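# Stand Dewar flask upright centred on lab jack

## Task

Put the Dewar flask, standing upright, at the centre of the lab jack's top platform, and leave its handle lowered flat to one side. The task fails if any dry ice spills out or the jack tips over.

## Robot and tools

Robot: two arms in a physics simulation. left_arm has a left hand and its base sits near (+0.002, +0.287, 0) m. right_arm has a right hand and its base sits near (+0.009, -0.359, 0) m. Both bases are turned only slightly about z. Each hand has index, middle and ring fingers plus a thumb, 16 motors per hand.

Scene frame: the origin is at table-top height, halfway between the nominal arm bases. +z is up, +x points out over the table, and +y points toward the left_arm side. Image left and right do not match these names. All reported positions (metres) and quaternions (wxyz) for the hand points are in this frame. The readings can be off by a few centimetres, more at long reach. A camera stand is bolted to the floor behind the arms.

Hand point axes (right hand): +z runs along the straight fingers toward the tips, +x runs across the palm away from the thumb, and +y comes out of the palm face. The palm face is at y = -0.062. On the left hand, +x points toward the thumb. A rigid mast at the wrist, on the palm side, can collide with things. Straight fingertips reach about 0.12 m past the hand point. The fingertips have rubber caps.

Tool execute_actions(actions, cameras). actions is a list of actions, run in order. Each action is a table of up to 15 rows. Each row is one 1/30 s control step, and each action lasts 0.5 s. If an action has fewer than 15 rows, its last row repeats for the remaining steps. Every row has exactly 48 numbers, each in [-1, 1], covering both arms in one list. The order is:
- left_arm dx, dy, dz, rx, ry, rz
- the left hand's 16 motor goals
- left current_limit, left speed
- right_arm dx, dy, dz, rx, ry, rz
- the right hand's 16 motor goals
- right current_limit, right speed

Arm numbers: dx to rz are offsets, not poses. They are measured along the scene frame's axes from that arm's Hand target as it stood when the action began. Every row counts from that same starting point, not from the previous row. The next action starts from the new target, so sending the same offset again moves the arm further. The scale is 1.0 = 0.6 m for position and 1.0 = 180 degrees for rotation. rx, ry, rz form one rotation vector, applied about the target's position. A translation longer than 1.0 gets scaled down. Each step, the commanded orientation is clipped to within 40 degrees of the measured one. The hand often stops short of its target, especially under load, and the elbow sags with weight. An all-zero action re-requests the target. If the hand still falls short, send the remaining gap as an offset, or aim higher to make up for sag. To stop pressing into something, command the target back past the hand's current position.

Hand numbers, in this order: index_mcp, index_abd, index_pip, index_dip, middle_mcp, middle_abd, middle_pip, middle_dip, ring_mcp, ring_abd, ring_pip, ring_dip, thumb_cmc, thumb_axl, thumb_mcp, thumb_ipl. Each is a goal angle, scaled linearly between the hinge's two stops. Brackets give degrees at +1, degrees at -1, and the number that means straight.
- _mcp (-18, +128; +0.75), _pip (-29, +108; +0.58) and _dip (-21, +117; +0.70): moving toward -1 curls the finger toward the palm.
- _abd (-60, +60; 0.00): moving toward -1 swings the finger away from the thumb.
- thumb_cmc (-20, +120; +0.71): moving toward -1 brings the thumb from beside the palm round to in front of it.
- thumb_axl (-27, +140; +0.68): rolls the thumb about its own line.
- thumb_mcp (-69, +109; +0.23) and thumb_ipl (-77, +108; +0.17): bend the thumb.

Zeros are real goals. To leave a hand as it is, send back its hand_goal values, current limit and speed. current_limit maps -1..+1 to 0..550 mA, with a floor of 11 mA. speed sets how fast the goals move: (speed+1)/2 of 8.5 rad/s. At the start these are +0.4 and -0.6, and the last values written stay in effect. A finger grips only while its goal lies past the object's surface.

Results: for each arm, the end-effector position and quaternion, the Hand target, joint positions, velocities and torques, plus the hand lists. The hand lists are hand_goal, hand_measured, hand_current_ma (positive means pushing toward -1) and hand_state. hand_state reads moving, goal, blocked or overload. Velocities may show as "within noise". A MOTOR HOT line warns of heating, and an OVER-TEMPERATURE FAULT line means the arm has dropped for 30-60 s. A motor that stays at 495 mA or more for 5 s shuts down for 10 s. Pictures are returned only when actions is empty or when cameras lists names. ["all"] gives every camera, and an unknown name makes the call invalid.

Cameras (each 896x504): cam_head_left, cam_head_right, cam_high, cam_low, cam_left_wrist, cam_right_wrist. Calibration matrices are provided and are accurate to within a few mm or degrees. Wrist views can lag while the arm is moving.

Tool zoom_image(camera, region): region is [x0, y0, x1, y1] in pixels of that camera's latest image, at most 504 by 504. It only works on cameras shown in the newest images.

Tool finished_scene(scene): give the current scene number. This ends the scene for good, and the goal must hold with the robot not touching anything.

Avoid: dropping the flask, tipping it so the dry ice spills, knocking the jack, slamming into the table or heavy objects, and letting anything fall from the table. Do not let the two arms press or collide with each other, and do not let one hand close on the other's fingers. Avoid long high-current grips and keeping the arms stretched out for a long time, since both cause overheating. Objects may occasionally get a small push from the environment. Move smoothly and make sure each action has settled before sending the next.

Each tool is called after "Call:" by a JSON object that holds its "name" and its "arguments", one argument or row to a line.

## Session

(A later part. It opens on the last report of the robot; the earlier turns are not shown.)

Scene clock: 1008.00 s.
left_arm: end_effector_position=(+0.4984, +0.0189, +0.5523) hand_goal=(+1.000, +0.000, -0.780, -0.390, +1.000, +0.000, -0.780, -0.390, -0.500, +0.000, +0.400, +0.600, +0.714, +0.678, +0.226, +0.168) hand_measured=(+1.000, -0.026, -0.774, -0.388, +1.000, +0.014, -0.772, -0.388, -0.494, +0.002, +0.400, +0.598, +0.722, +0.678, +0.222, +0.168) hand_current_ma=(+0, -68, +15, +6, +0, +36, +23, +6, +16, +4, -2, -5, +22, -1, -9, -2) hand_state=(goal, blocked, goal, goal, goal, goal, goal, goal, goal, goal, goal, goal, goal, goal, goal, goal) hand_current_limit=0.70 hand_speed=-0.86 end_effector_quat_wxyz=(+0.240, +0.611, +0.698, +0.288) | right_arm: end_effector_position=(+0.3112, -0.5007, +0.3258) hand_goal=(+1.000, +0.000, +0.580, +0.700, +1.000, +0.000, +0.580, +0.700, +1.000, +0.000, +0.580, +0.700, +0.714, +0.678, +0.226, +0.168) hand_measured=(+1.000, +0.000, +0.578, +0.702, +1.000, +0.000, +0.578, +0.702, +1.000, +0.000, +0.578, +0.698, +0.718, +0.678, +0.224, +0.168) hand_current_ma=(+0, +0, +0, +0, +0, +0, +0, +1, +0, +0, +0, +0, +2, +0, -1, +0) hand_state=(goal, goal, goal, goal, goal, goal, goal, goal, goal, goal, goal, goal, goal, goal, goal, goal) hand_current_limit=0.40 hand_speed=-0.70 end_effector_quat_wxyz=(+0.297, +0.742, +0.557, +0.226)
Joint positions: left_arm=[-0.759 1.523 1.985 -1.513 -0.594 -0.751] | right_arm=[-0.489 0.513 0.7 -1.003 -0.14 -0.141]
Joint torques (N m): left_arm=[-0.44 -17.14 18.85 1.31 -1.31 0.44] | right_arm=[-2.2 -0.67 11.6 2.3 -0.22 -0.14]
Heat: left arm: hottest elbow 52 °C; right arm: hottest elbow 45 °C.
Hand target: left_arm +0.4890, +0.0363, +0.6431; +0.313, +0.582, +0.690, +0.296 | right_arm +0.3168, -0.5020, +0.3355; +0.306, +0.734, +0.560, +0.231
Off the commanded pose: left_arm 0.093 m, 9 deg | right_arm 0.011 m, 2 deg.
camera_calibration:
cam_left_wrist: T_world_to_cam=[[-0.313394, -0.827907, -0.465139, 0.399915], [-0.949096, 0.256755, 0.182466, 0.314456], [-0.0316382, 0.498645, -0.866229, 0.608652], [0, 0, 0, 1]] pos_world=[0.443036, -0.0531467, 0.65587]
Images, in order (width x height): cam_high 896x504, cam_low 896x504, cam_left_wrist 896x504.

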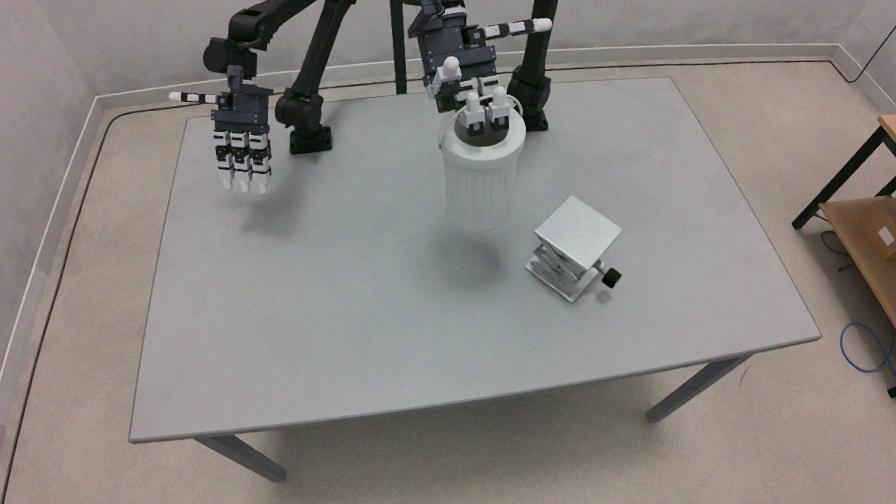

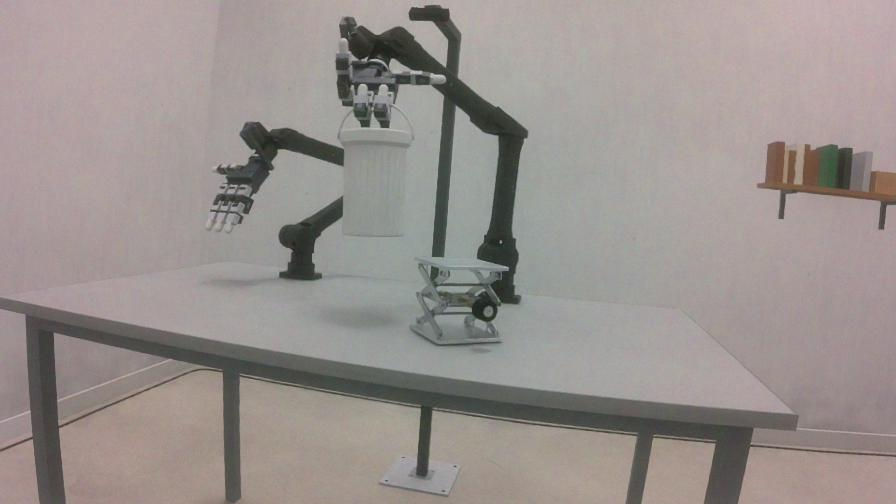

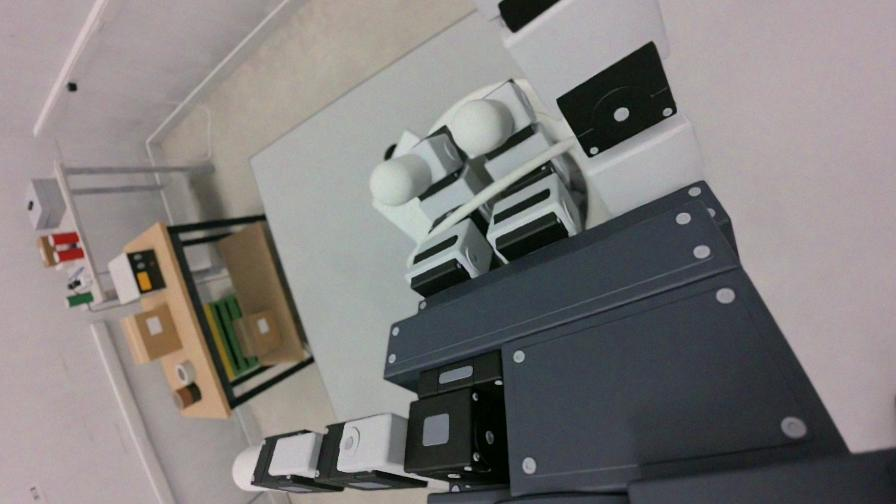

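Call:
{"name": "execute_actions", "arguments": {
  "actions": [
    [[0.012,0.04,0.025,0,0,-0.006,1,0,-0.78,-0.39,1,0,-0.78,-0.39,-0.5,0,0.4,0.6,0.714,0.678,0.226,0.168,0.7,-0.86,0,0,0,0,0,0,1,0,0.58,0.7,1,0,0.58,0.7,1,0,0.58,0.7,0.714,0.678,0.226,0.168,0.4,-0.7]],
    [[0.012,0.05,0.01,0,0,-0.006,1,0,-0.78,-0.39,1,0,-0.78,-0.39,-0.5,0,0.4,0.6,0.714,0.678,0.226,0.168,0.7,-0.86,0,0,0,0,0,0,1,0,0.58,0.7,1,0,0.58,0.7,1,0,0.58,0.7,0.714,0.678,0.226,0.168,0.4,-0.7]],
    [[0.012,0.05,0,0,0,-0.006,1,0,-0.78,-0.39,1,0,-0.78,-0.39,-0.5,0,0.4,0.6,0.714,0.678,0.226,0.168,0.7,-0.86,0,0,0,0,0,0,1,0,0.58,0.7,1,0,0.58,0.7,1,0,0.58,0.7,0.714,0.678,0.226,0.168,0.4,-0.7]]
  ],
  "cameras": ["cam_low","cam_left_wrist","cam_high"]
}}

Scene clock: 1017.37 s.
left_arm: end_effector_position=(+0.5328, +0.1050, +0.5738) hand_goal=(+1.000, +0.000, -0.780, -0.390, +1.000, +0.000, -0.780, -0.390, -0.500, +0.000, +0.400, +0.600, +0.714, +0.678, +0.226, +0.168) hand_measured=(+1.000, -0.024, -0.774, -0.388, +1.000, +0.018, -0.770, -0.388, -0.494, +0.000, +0.400, +0.598, +0.722, +0.678, +0.224, +0.168) hand_current_ma=(+0, -61, +14, +6, +0, +44, +24, +6, +17, +1, -1, -5, +21, -1, -8, -2) hand_state=(goal, blocked, goal, goal, goal, goal, goal, goal, goal, goal, goal, goal, goal, goal, goal, goal) hand_current_limit=0.70 hand_speed=-0.86 end_effector_quat_wxyz=(+0.241, +0.629, +0.692, +0.261) | right_arm: end_effector_position=(+0.3112, -0.5007, +0.3258) hand_goal=(+1.000, +0.000, +0.580, +0.700, +1.000, +0.000, +0.580, +0.700, +1.000, +0.000, +0.580, +0.700, +0.714, +0.678, +0.226, +0.168) hand_measured=(+1.000, +0.000, +0.578, +0.702, +1.000, +0.000, +0.578, +0.702, +1.000, +0.000, +0.578, +0.698, +0.718, +0.678, +0.224, +0.168) hand_current_ma=(+0, +0, +0, +0, +0, +0, +0, +1, +0, +0, +0, +0, +2, +0, -1, +0) hand_state=(goal, goal, goal, goal, goal, goal, goal, goal, goal, goal, goal, goal, goal, goal, goal, goal) hand_current_limit=0.40 hand_speed=-0.70 end_effector_quat_wxyz=(+0.297, +0.742, +0.557, +0.226)
Joint positions: left_arm=[-0.535 1.456 1.986 -1.484 -0.41 -0.519] | right_arm=[-0.489 0.513 0.7 -1.003 -0.14 -0.141]
Joint torques (N m): left_arm=[-0.97 -17.9 15.73 2.74 -0.97 0.4] | right_arm=[-1.73 -0.79 11.52 2.36 -0.22 -0.16]
Heat: left arm: hottest elbow 54 °C; right arm: hottest elbow 45 °C.
Hand target: left_arm +0.5106, +0.1203, +0.6641; +0.321, +0.601, +0.673, +0.287 | right_arm +0.3168, -0.5020, +0.3355; +0.306, +0.734, +0.560, +0.231
Off the commanded pose: left_arm 0.094 m, 10 deg | right_arm 0.011 m, 2 deg.
camera_calibration:
cam_left_wrist: T_world_to_cam=[[-0.368695, -0.824161, -0.429911, 0.500802], [-0.928553, 0.305118, 0.211407, 0.288328], [-0.0430601, 0.47714, -0.877772, 0.600471], [0, 0, 0, 1]] pos_world=[0.478227, 0.0382583, 0.681422]
Images, in order (width x height): cam_high 896x504, cam_low 896x504, cam_left_wrist 896x504.

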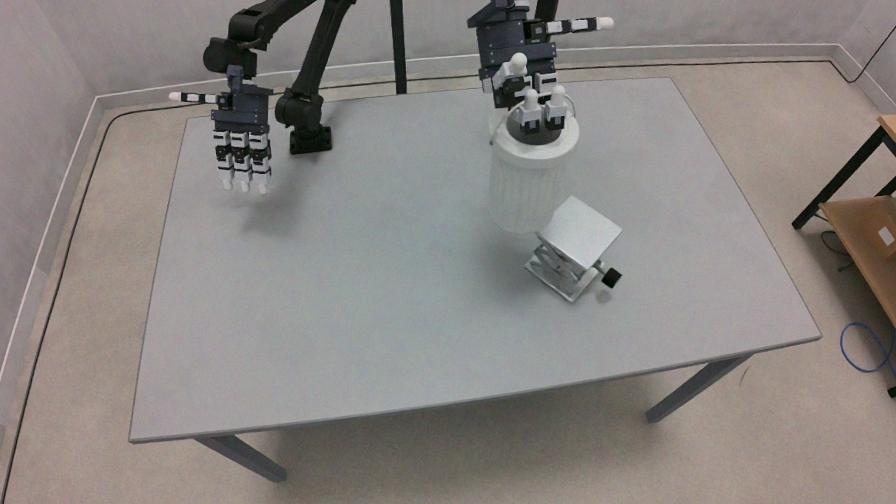

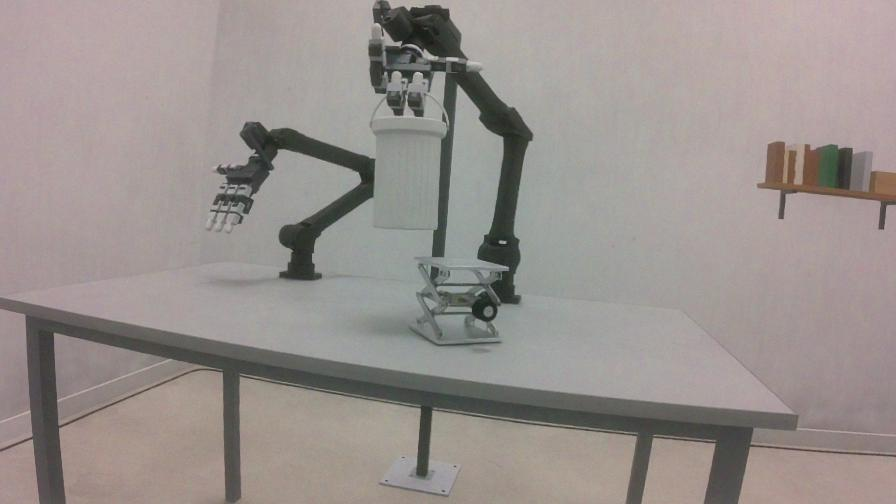

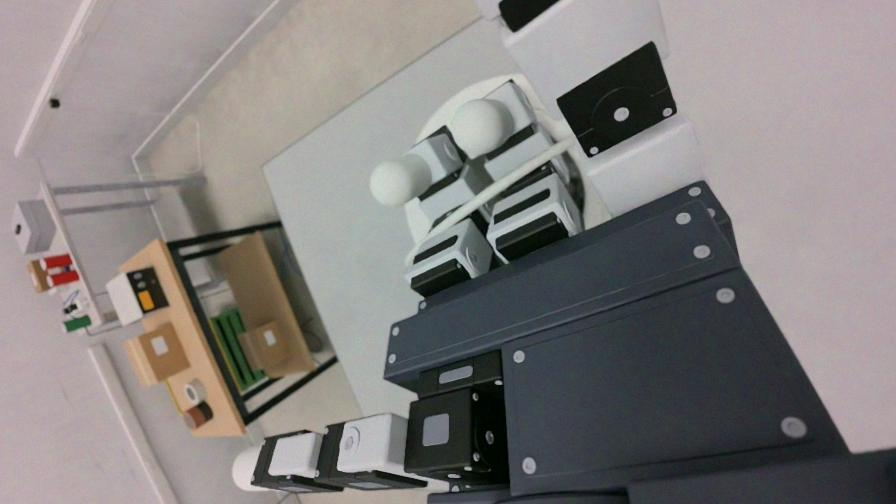

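Call:
{"name": "execute_actions", "arguments": {
  "actions": [
    [[0.006,0.05,0,0,0,-0.004,1,0,-0.78,-0.39,1,0,-0.78,-0.39,-0.5,0,0.4,0.6,0.714,0.678,0.226,0.168,0.7,-0.86,0,0,0,0,0,0,1,0,0.58,0.7,1,0,0.58,0.7,1,0,0.58,0.7,0.714,0.678,0.226,0.168,0.4,-0.7]],
    [[0.006,0.05,0,0,0,-0.004,1,0,-0.78,-0.39,1,0,-0.78,-0.39,-0.5,0,0.4,0.6,0.714,0.678,0.226,0.168,0.7,-0.86,0,0,0,0,0,0,1,0,0.58,0.7,1,0,0.58,0.7,1,0,0.58,0.7,0.714,0.678,0.226,0.168,0.4,-0.7]],
    [[0.006,0.05,0,0,0,-0.004,1,0,-0.78,-0.39,1,0,-0.78,-0.39,-0.5,0,0.4,0.6,0.714,0.678,0.226,0.168,0.7,-0.86,0,0,0,0,0,0,1,0,0.58,0.7,1,0,0.58,0.7,1,0,0.58,0.7,0.714,0.678,0.226,0.168,0.4,-0.7]]
  ],
  "cameras": ["cam_low","cam_head_left","cam_high"]
}}

Scene clock: 1026.40 s.
left_arm: end_effector_position=(+0.5486, +0.2021, +0.5896) hand_goal=(+1.000, +0.000, -0.780, -0.390, +1.000, +0.000, -0.780, -0.390, -0.500, +0.000, +0.400, +0.600, +0.714, +0.678, +0.226, +0.168) hand_measured=(+1.000, -0.016, -0.774, -0.388, +1.000, +0.020, -0.770, -0.388, -0.494, +0.000, +0.400, +0.598, +0.720, +0.678, +0.224, +0.168) hand_current_ma=(+0, -42, +14, +5, +0, +52, +29, +6, +17, +0, -1, -5, +16, -1, -8, -2) hand_state=(goal, goal, goal, goal, goal, blocked, goal, goal, goal, goal, goal, goal, goal, goal, goal, goal) hand_current_limit=0.70 hand_speed=-0.86 end_effector_quat_wxyz=(+0.261, +0.634, +0.687, +0.239) | right_arm: end_effector_position=(+0.3112, -0.5007, +0.3258) hand_goal=(+1.000, +0.000, +0.580, +0.700, +1.000, +0.000, +0.580, +0.700, +1.000, +0.000, +0.580, +0.700, +0.714, +0.678, +0.226, +0.168) hand_measured=(+1.000, +0.000, +0.578, +0.702, +1.000, +0.000, +0.578, +0.702, +1.000, +0.000, +0.578, +0.698, +0.718, +0.678, +0.224, +0.168) hand_current_ma=(+0, +0, +0, +0, +0, +0, +0, +1, +0, +0, +0, +0, +2, +0, -1, +0) hand_state=(goal, goal, goal, goal, goal, goal, goal, goal, goal, goal, goal, goal, goal, goal, goal, goal) hand_current_limit=0.40 hand_speed=-0.70 end_effector_quat_wxyz=(+0.297, +0.742, +0.557, +0.226)
Joint positions: left_arm=[-0.277 1.382 1.953 -1.439 -0.193 -0.307] | right_arm=[-0.489 0.513 0.7 -1.003 -0.14 -0.141]
Joint torques (N m): left_arm=[-0.97 -16.97 12.03 3.59 -0.56 0.37] | right_arm=[-1.79 -0.79 11.56 2.21 -0.19 -0.16]
Heat: left arm: hottest elbow 55 °C; right arm: hottest elbow 45 °C.
Hand target: left_arm +0.5214, +0.2103, +0.6641; +0.327, +0.614, +0.662, +0.281 | right_arm +0.3168, -0.5020, +0.3355; +0.306, +0.734, +0.560, +0.231
Off the commanded pose: left_arm 0.080 m, 10 deg | right_arm 0.011 m, 2 deg.
Images, in order (width x height): cam_head_left 896x504, cam_high 896x504, cam_low 896x504.

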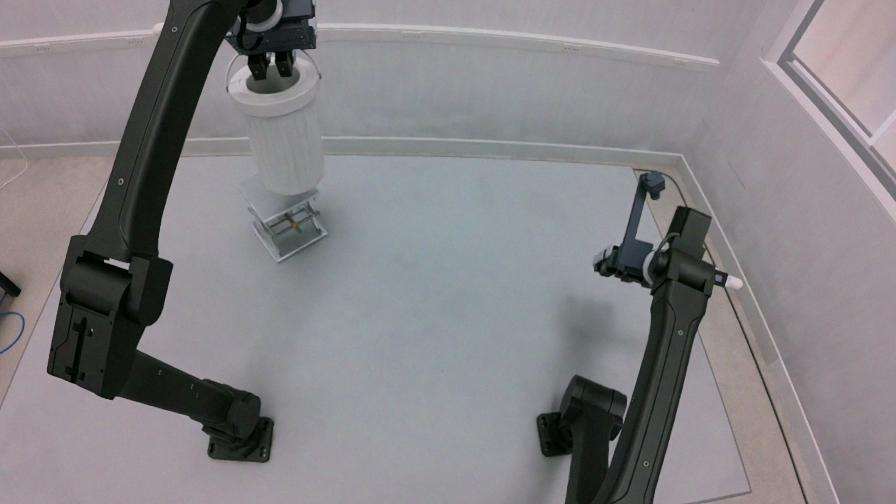

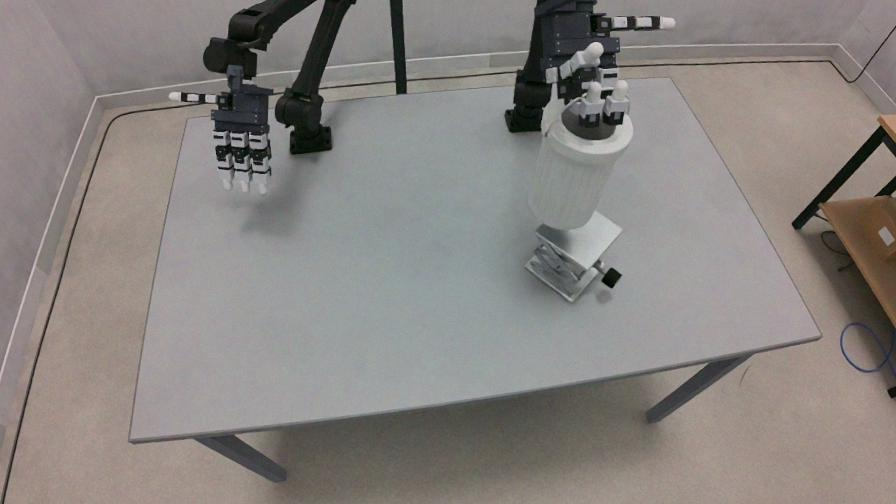

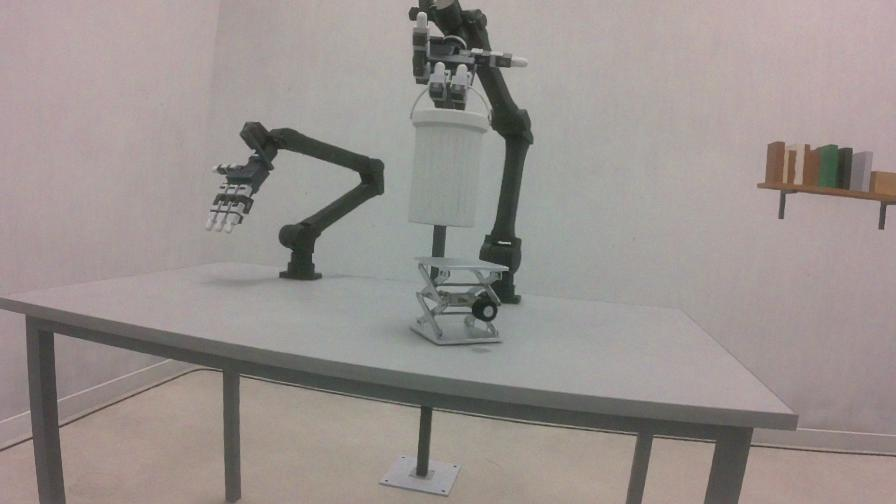

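Call:
{"name": "execute_actions", "arguments": {
  "actions": [
    [[0.0,0.045,-0.01,0,0,0,1,0,-0.78,-0.39,1,0,-0.78,-0.39,-0.5,0,0.4,0.6,0.714,0.678,0.226,0.168,0.7,-0.86,0,0,0,0,0,0,1,0,0.58,0.7,1,0,0.58,0.7,1,0,0.58,0.7,0.714,0.678,0.226,0.168,0.4,-0.7]],
    [[0.0,0.04,-0.01,0,0,0,1,0,-0.78,-0.39,1,0,-0.78,-0.39,-0.5,0,0.4,0.6,0.714,0.678,0.226,0.168,0.7,-0.86,0,0,0,0,0,0,1,0,0.58,0.7,1,0,0.58,0.7,1,0,0.58,0.7,0.714,0.678,0.226,0.168,0.4,-0.7]]
  ],
  "cameras": ["cam_low","cam_head_left","cam_high"]
}}

Call:
{"name": "zoom_image", "arguments": {
  "camera": "cam_low",
  "region": [380, 60, 540, 360]
}}

Call:
{"name": "zoom_image", "arguments": {
  "camera": "cam_high",
  "region": [500, 60, 680, 310]
}}

Call:
{"name": "zoom_image", "arguments": {
  "camera": "cam_head_left",
  "region": [200, 30, 360, 280]
}}

Scene clock: 1035.07 s.
left_arm: end_effector_position=(+0.5482, +0.2564, +0.5740) hand_goal=(+1.000, +0.000, -0.780, -0.390, +1.000, +0.000, -0.780, -0.390, -0.500, +0.000, +0.400, +0.600, +0.714, +0.678, +0.226, +0.168) hand_measured=(+1.000, -0.016, -0.774, -0.388, +1.000, +0.018, -0.770, -0.388, -0.494, +0.000, +0.400, +0.598, +0.720, +0.678, +0.224, +0.168) hand_current_ma=(+0, -37, +14, +5, +0, +44, +26, +6, +17, +1, -1, -5, +15, -1, -8, -2) hand_state=(goal, goal, goal, goal, goal, goal, goal, goal, goal, goal, goal, goal, goal, goal, goal, goal) hand_current_limit=0.70 hand_speed=-0.86 end_effector_quat_wxyz=(+0.263, +0.632, +0.692, +0.228) | right_arm: end_effector_position=(+0.3112, -0.5007, +0.3258) hand_goal=(+1.000, +0.000, +0.580, +0.700, +1.000, +0.000, +0.580, +0.700, +1.000, +0.000, +0.580, +0.700, +0.714, +0.678, +0.226, +0.168) hand_measured=(+1.000, +0.000, +0.578, +0.702, +1.000, +0.000, +0.578, +0.702, +1.000, +0.000, +0.578, +0.698, +0.718, +0.678, +0.224, +0.168) hand_current_ma=(+0, +0, +0, +0, +0, +0, +0, +1, +0, +0, +0, +0, +2, +0, -1, +0) hand_state=(goal, goal, goal, goal, goal, goal, goal, goal, goal, goal, goal, goal, goal, goal, goal, goal) hand_current_limit=0.40 hand_speed=-0.70 end_effector_quat_wxyz=(+0.297, +0.742, +0.557, +0.226)
Joint positions: left_arm=[-0.135 1.33 1.862 -1.395 -0.085 -0.214] | right_arm=[-0.489 0.513 0.7 -1.003 -0.14 -0.141]
Joint torques (N m): left_arm=[-0.79 -16.32 12.37 3.69 -0.36 0.36] | right_arm=[-1.73 -0.44 11.71 2.3 -0.19 -0.16]
Heat: left arm: hottest elbow 54 °C; right arm: hottest elbow 45 °C.
Hand target: left_arm +0.5214, +0.2613, +0.6521; +0.327, +0.614, +0.662, +0.281 | right_arm +0.3168, -0.5020, +0.3355; +0.306, +0.734, +0.560, +0.231
Off the commanded pose: left_arm 0.083 m, 10 deg | right_arm 0.011 m, 2 deg.
Images, in order (width x height): cam_head_left 896x504, cam_high 896x504, cam_low 896x504.

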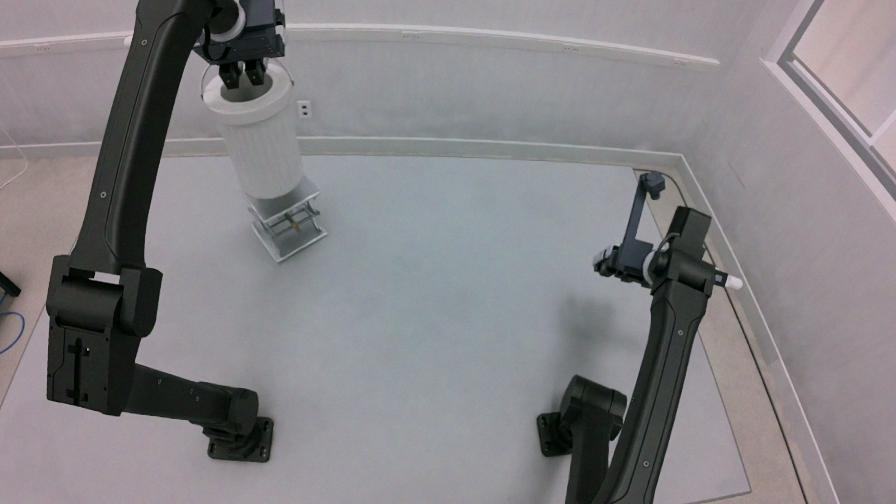

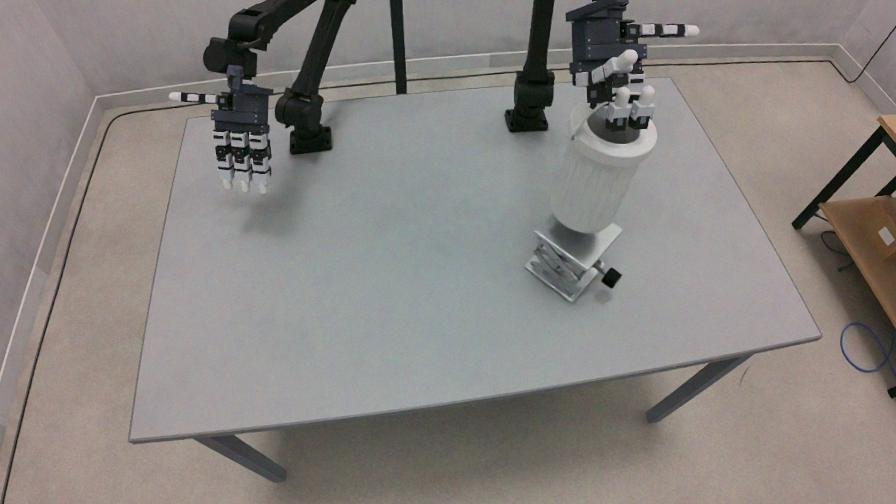

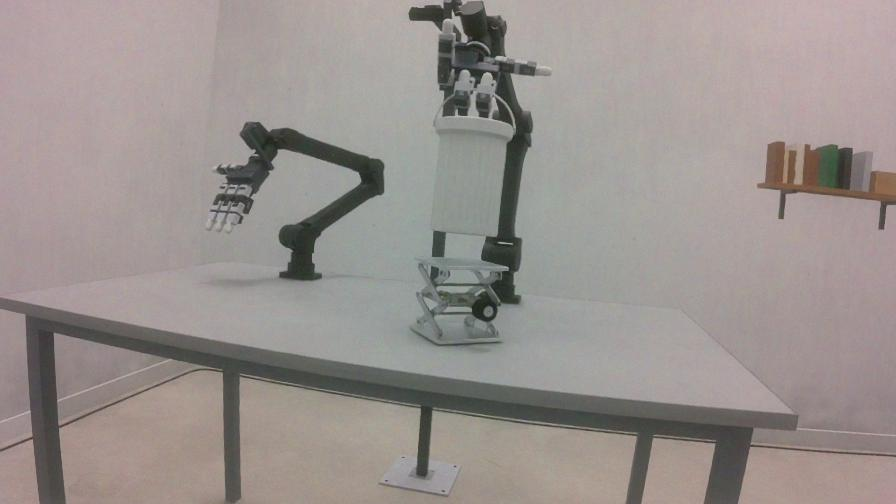

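Scaled by 1.680.

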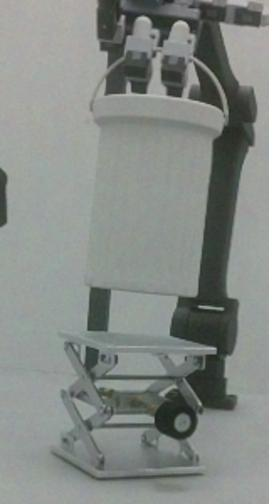

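Scaled by 2.016.

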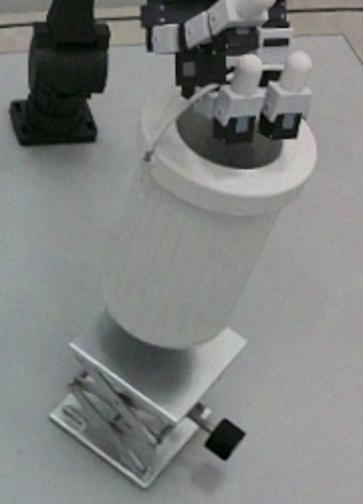

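Scaled by 2.016.

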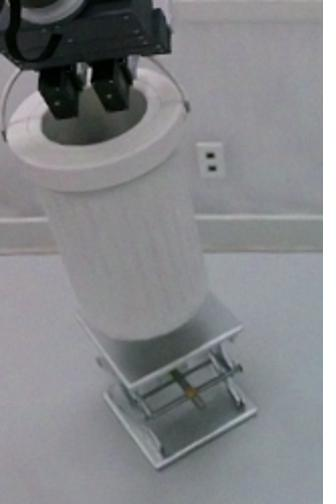

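Call:
{"name": "execute_actions", "arguments": {
  "actions": [
    [[0,0,-0.025,0,0,0,1,0,-0.78,-0.39,1,0,-0.78,-0.39,-0.5,0,0.4,0.6,0.714,0.678,0.226,0.168,0.7,-0.86,0,0,0,0,0,0,1,0,0.58,0.7,1,0,0.58,0.7,1,0,0.58,0.7,0.714,0.678,0.226,0.168,0.4,-0.7]],
    [[0,0,-0.02,0,0,0,1,0,-0.78,-0.39,1,0,-0.78,-0.39,-0.5,0,0.4,0.6,0.714,0.678,0.226,0.168,0.7,-0.86,0,0,0,0,0,0,1,0,0.58,0.7,1,0,0.58,0.7,1,0,0.58,0.7,0.714,0.678,0.226,0.168,0.4,-0.7]]
  ],
  "cameras": ["cam_low","cam_head_left","cam_high"]
}}

Call:
{"name": "zoom_image", "arguments": {
  "camera": "cam_low",
  "region": [390, 200, 530, 300]
}}

Call:
{"name": "zoom_image", "arguments": {
  "camera": "cam_high",
  "region": [510, 90, 670, 290]
}}

Call:
{"name": "zoom_image", "arguments": {
  "camera": "cam_head_left",
  "region": [200, 80, 340, 240]
}}

Scene clock: 1063.57 s.
left_arm: end_effector_position=(+0.5447, +0.2553, +0.5470) hand_goal=(+1.000, +0.000, -0.780, -0.390, +1.000, +0.000, -0.780, -0.390, -0.500, +0.000, +0.400, +0.600, +0.714, +0.678, +0.226, +0.168) hand_measured=(+1.000, -0.014, -0.774, -0.388, +1.000, +0.018, -0.770, -0.388, -0.494, +0.000, +0.400, +0.598, +0.720, +0.678, +0.224, +0.168) hand_current_ma=(+0, -37, +14, +5, +0, +44, +26, +6, +17, +1, -1, -5, +15, -1, -8, -2) hand_state=(goal, goal, goal, goal, goal, goal, goal, goal, goal, goal, goal, goal, goal, goal, goal, goal) hand_current_limit=0.70 hand_speed=-0.86 end_effector_quat_wxyz=(+0.265, +0.634, +0.690, +0.228) | right_arm: end_effector_position=(+0.3112, -0.5007, +0.3258) hand_goal=(+1.000, +0.000, +0.580, +0.700, +1.000, +0.000, +0.580, +0.700, +1.000, +0.000, +0.580, +0.700, +0.714, +0.678, +0.226, +0.168) hand_measured=(+1.000, +0.000, +0.578, +0.702, +1.000, +0.000, +0.578, +0.702, +1.000, +0.000, +0.578, +0.698, +0.718, +0.678, +0.224, +0.168) hand_current_ma=(+0, +0, +0, +0, +0, +0, +0, +1, +0, +0, +0, +0, +2, +0, -1, +0) hand_state=(goal, goal, goal, goal, goal, goal, goal, goal, goal, goal, goal, goal, goal, goal, goal, goal) hand_current_limit=0.40 hand_speed=-0.70 end_effector_quat_wxyz=(+0.297, +0.742, +0.557, +0.226)
Joint positions: left_arm=[-0.136 1.284 1.739 -1.317 -0.081 -0.211] | right_arm=[-0.489 0.513 0.7 -1.003 -0.14 -0.141]
Joint torques (N m): left_arm=[-0.79 -15.74 12.89 3.74 -0.45 0.32] | right_arm=[-1.61 -0.85 11.51 2.39 -0.21 -0.15]
Heat: left arm: hottest elbow 53 °C; right arm: hottest elbow 45 °C.
Hand target: left_arm +0.5214, +0.2613, +0.6251; +0.327, +0.614, +0.662, +0.281 | right_arm +0.3168, -0.5020, +0.3355; +0.306, +0.734, +0.560, +0.231
Off the commanded pose: left_arm 0.082 m, 10 deg | right_arm 0.011 m, 2 deg.
Images, in order (width x height): cam_head_left 896x504, cam_high 896x504, cam_low 896x504.

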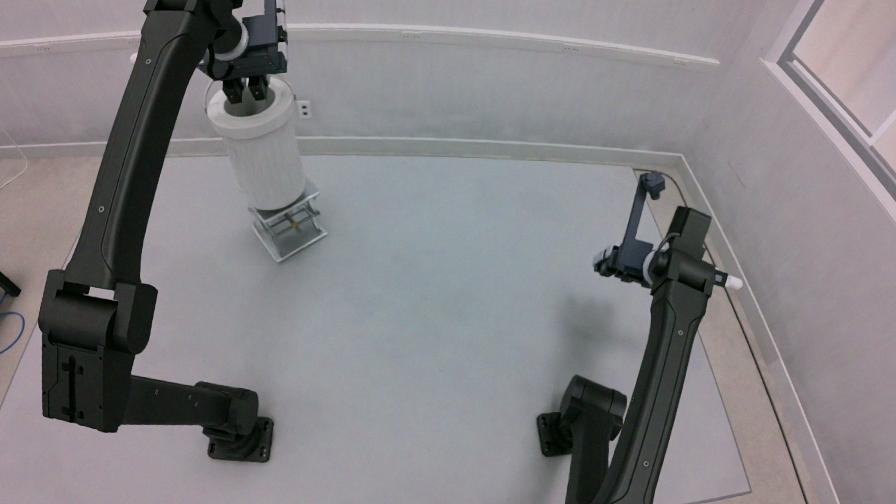

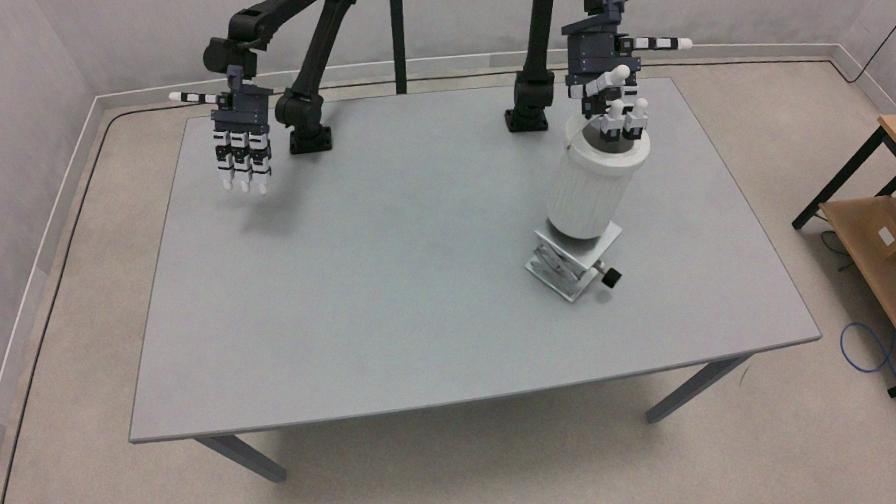

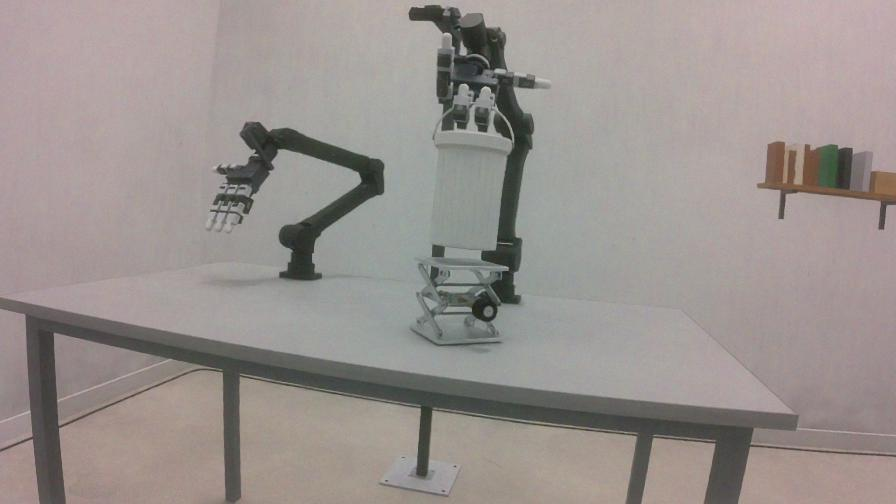

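Scaled by 3.600.

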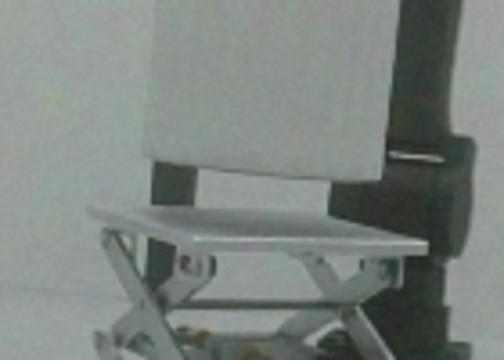

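Scaled by 2.520.

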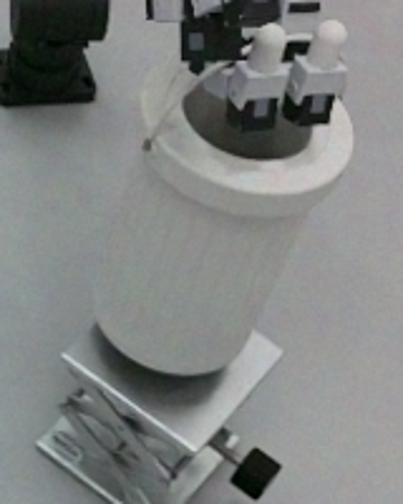

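Scaled by 3.150.

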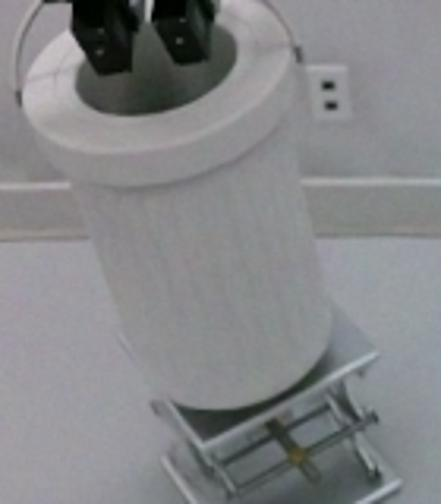

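Call:
{"name": "execute_actions", "arguments": {
  "actions": [
    [[0.035,0.004,0,0,0,0,1,0,-0.78,-0.39,1,0,-0.78,-0.39,-0.5,0,0.4,0.6,0.714,0.678,0.226,0.168,0.7,-0.86,0,0,0,0,0,0,1,0,0.58,0.7,1,0,0.58,0.7,1,0,0.58,0.7,0.714,0.678,0.226,0.168,0.4,-0.7]]
  ],
  "cameras": ["cam_low","cam_head_left","cam_high"]
}}

Call:
{"name": "zoom_image", "arguments": {
  "camera": "cam_low",
  "region": [390, 200, 530, 300]
}}

Call:
{"name": "zoom_image", "arguments": {
  "camera": "cam_high",
  "region": [510, 90, 670, 290]
}}

Call:
{"name": "zoom_image", "arguments": {
  "camera": "cam_head_left",
  "region": [200, 80, 340, 240]
}}

Scene clock: 1101.17 s.
left_arm: end_effector_position=(+0.5541, +0.2529, +0.5398) hand_goal=(+1.000, +0.000, -0.780, -0.390, +1.000, +0.000, -0.780, -0.390, -0.500, +0.000, +0.400, +0.600, +0.714, +0.678, +0.226, +0.168) hand_measured=(+1.000, -0.014, -0.774, -0.388, +1.000, +0.018, -0.770, -0.388, -0.494, +0.000, +0.400, +0.598, +0.720, +0.678, +0.224, +0.168) hand_current_ma=(+0, -37, +14, +5, +0, +44, +26, +6, +17, +1, -1, -5, +15, -1, -8, -2) hand_state=(goal, goal, goal, goal, goal, goal, goal, goal, goal, goal, goal, goal, goal, goal, goal, goal) hand_current_limit=0.70 hand_speed=-0.86 end_effector_quat_wxyz=(+0.263, +0.638, +0.688, +0.224) | right_arm: end_effector_position=(+0.3112, -0.5007, +0.3258) hand_goal=(+1.000, +0.000, +0.580, +0.700, +1.000, +0.000, +0.580, +0.700, +1.000, +0.000, +0.580, +0.700, +0.714, +0.678, +0.226, +0.168) hand_measured=(+1.000, +0.000, +0.578, +0.702, +1.000, +0.000, +0.578, +0.702, +1.000, +0.000, +0.578, +0.698, +0.718, +0.678, +0.224, +0.168) hand_current_ma=(+0, +0, +0, +0, +0, +0, +0, +1, +0, +0, +0, +0, +2, +0, -1, +0) hand_state=(goal, goal, goal, goal, goal, goal, goal, goal, goal, goal, goal, goal, goal, goal, goal, goal) hand_current_limit=0.40 hand_speed=-0.70 end_effector_quat_wxyz=(+0.297, +0.742, +0.557, +0.226)
Joint positions: left_arm=[-0.135 1.303 1.739 -1.304 -0.074 -0.204] | right_arm=[-0.489 0.513 0.7 -1.003 -0.14 -0.141]
Joint torques (N m): left_arm=[-0.26 -14.1 15.42 3.67 -0.37 0.34] | right_arm=[-2.08 -0.56 11.55 2.29 -0.2 -0.13]
Heat: left arm: hottest elbow 53 °C; right arm: hottest elbow 45 °C.
Hand target: left_arm +0.5424, +0.2637, +0.6251; +0.327, +0.614, +0.662, +0.281 | right_arm +0.3168, -0.5020, +0.3355; +0.306, +0.734, +0.560, +0.231
Off the commanded pose: left_arm 0.087 m, 11 deg | right_arm 0.011 m, 2 deg.
Images, in order (width x height): cam_head_left 896x504, cam_high 896x504, cam_low 896x504.

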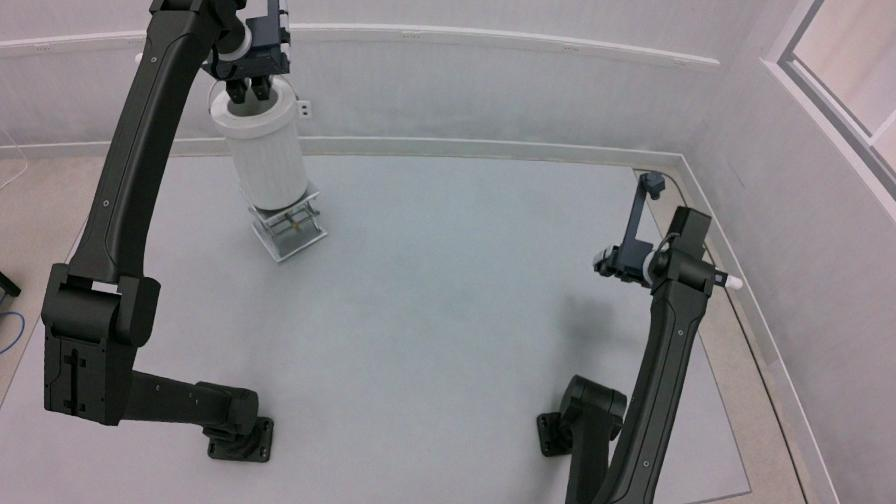

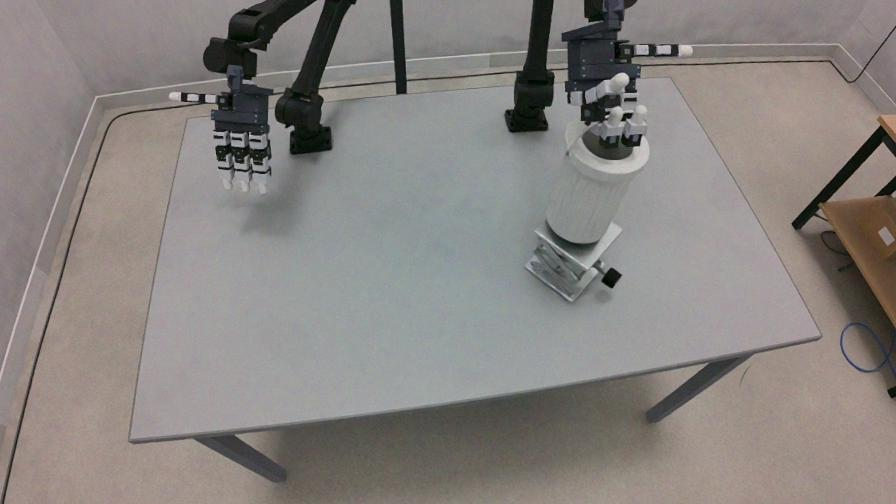

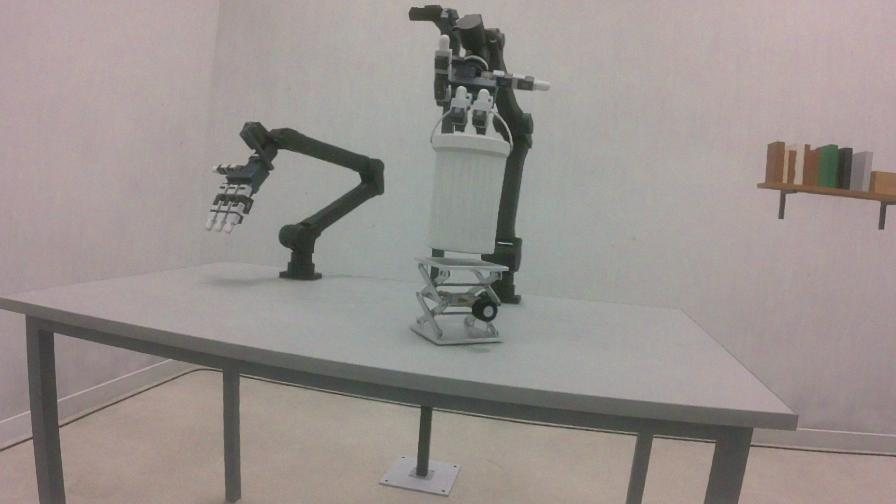

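Scaled by 3.600.

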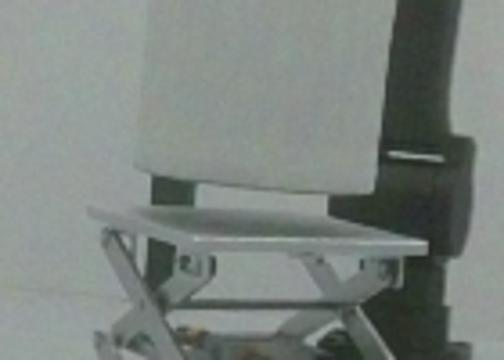

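Scaled by 2.520.

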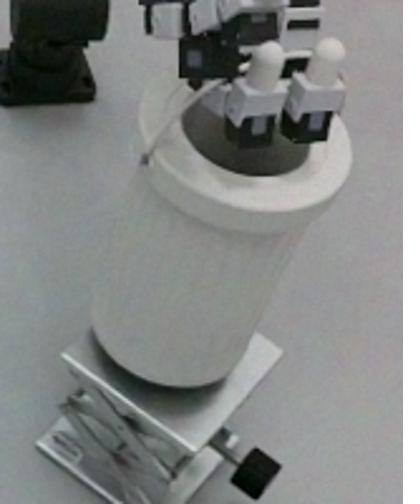

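Scaled by 3.150.

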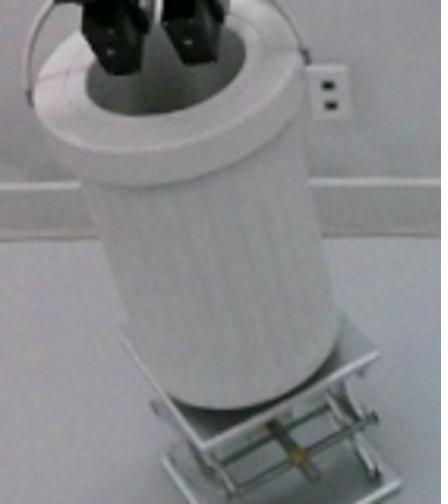

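Call:
{"name": "execute_actions", "arguments": {
  "actions": [
    [[0.035,0.012,0,0,0,0,1,0,-0.78,-0.39,1,0,-0.78,-0.39,-0.5,0,0.4,0.6,0.714,0.678,0.226,0.168,0.7,-0.86,0,0,0,0,0,0,1,0,0.58,0.7,1,0,0.58,0.7,1,0,0.58,0.7,0.714,0.678,0.226,0.168,0.4,-0.7]]
  ],
  "cameras": ["cam_low","cam_head_left","cam_high"]
}}

Call:
{"name": "zoom_image", "arguments": {
  "camera": "cam_low",
  "region": [390, 200, 530, 300]
}}

Call:
{"name": "zoom_image", "arguments": {
  "camera": "cam_high",
  "region": [510, 90, 670, 290]
}}

Call:
{"name": "zoom_image", "arguments": {
  "camera": "cam_head_left",
  "region": [200, 80, 340, 240]
}}

Scene clock: 1119.90 s.
left_arm: end_effector_position=(+0.5765, +0.2655, +0.5186) hand_goal=(+1.000, +0.000, -0.780, -0.390, +1.000, +0.000, -0.780, -0.390, -0.500, +0.000, +0.400, +0.600, +0.714, +0.678, +0.226, +0.168) hand_measured=(+1.000, -0.014, -0.774, -0.388, +1.000, +0.016, -0.770, -0.388, -0.494, +0.000, +0.400, +0.598, +0.720, +0.678, +0.224, +0.168) hand_current_ma=(+0, -37, +14, +5, +0, +42, +27, +6, +18, +1, -1, -5, +15, -1, -8, -2) hand_state=(goal, goal, goal, goal, goal, goal, goal, goal, goal, goal, goal, goal, goal, goal, goal, goal) hand_current_limit=0.70 hand_speed=-0.86 end_effector_quat_wxyz=(+0.252, +0.639, +0.694, +0.217) | right_arm: end_effector_position=(+0.3112, -0.5007, +0.3258) hand_goal=(+1.000, +0.000, +0.580, +0.700, +1.000, +0.000, +0.580, +0.700, +1.000, +0.000, +0.580, +0.700, +0.714, +0.678, +0.226, +0.168) hand_measured=(+1.000, +0.000, +0.578, +0.702, +1.000, +0.000, +0.578, +0.702, +1.000, +0.000, +0.578, +0.698, +0.718, +0.678, +0.224, +0.168) hand_current_ma=(+0, +0, +0, +0, +0, +0, +0, +1, +0, +0, +0, +0, +2, +0, -1, +0) hand_state=(goal, goal, goal, goal, goal, goal, goal, goal, goal, goal, goal, goal, goal, goal, goal, goal) hand_current_limit=0.40 hand_speed=-0.70 end_effector_quat_wxyz=(+0.297, +0.742, +0.557, +0.226)
Joint positions: left_arm=[-0.098 1.349 1.739 -1.286 -0.054 -0.183] | right_arm=[-0.489 0.513 0.7 -1.003 -0.14 -0.141]
Joint torques (N m): left_arm=[-0.56 -16.21 17.57 3.43 -0.31 0.3] | right_arm=[-2.08 -0.44 11.62 2.25 -0.21 -0.15]
Heat: left arm: hottest elbow 54 °C; right arm: hottest elbow 45 °C.
Hand target: left_arm +0.5634, +0.2709, +0.6251; +0.327, +0.614, +0.662, +0.281 | right_arm +0.3168, -0.5020, +0.3355; +0.306, +0.734, +0.560, +0.231
Off the commanded pose: left_arm 0.107 m, 12 deg | right_arm 0.011 m, 2 deg.
Images, in order (width x height): cam_head_left 896x504, cam_high 896x504, cam_low 896x504.

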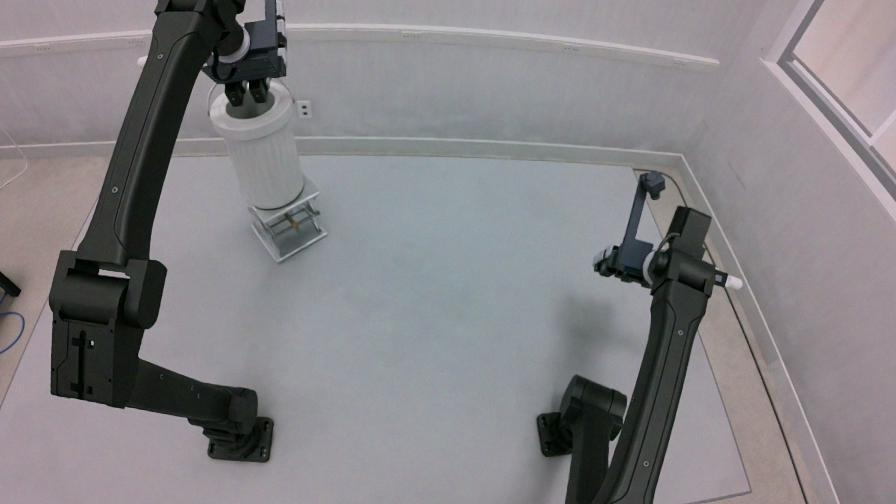

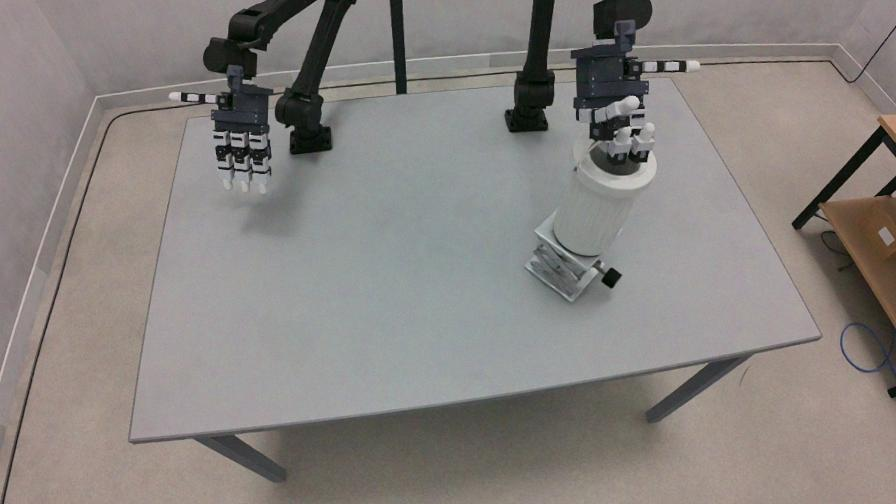

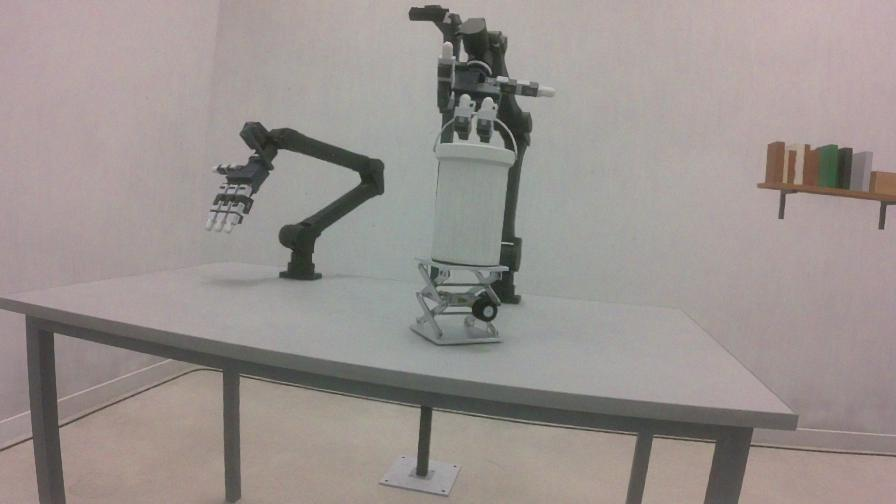

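Scaled by 3.600.

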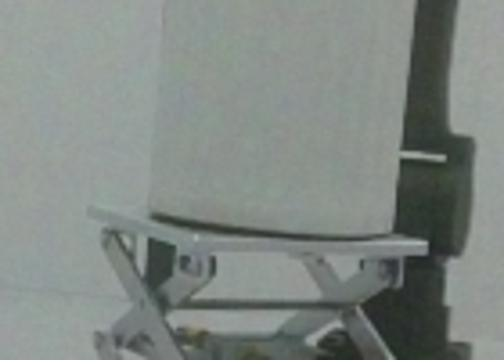

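Scaled by 2.520.

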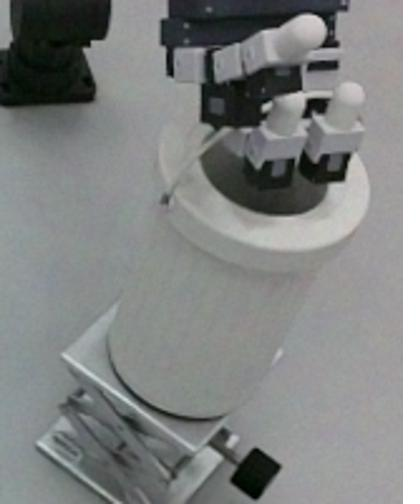

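Scaled by 3.150.

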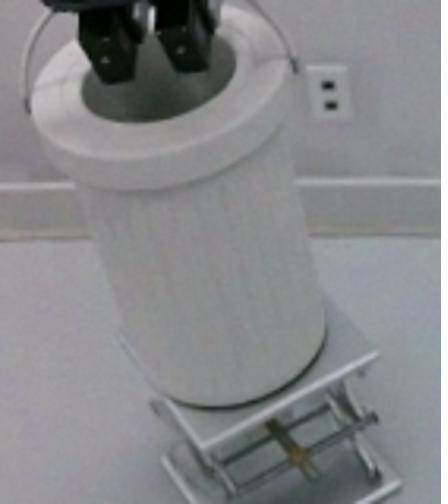

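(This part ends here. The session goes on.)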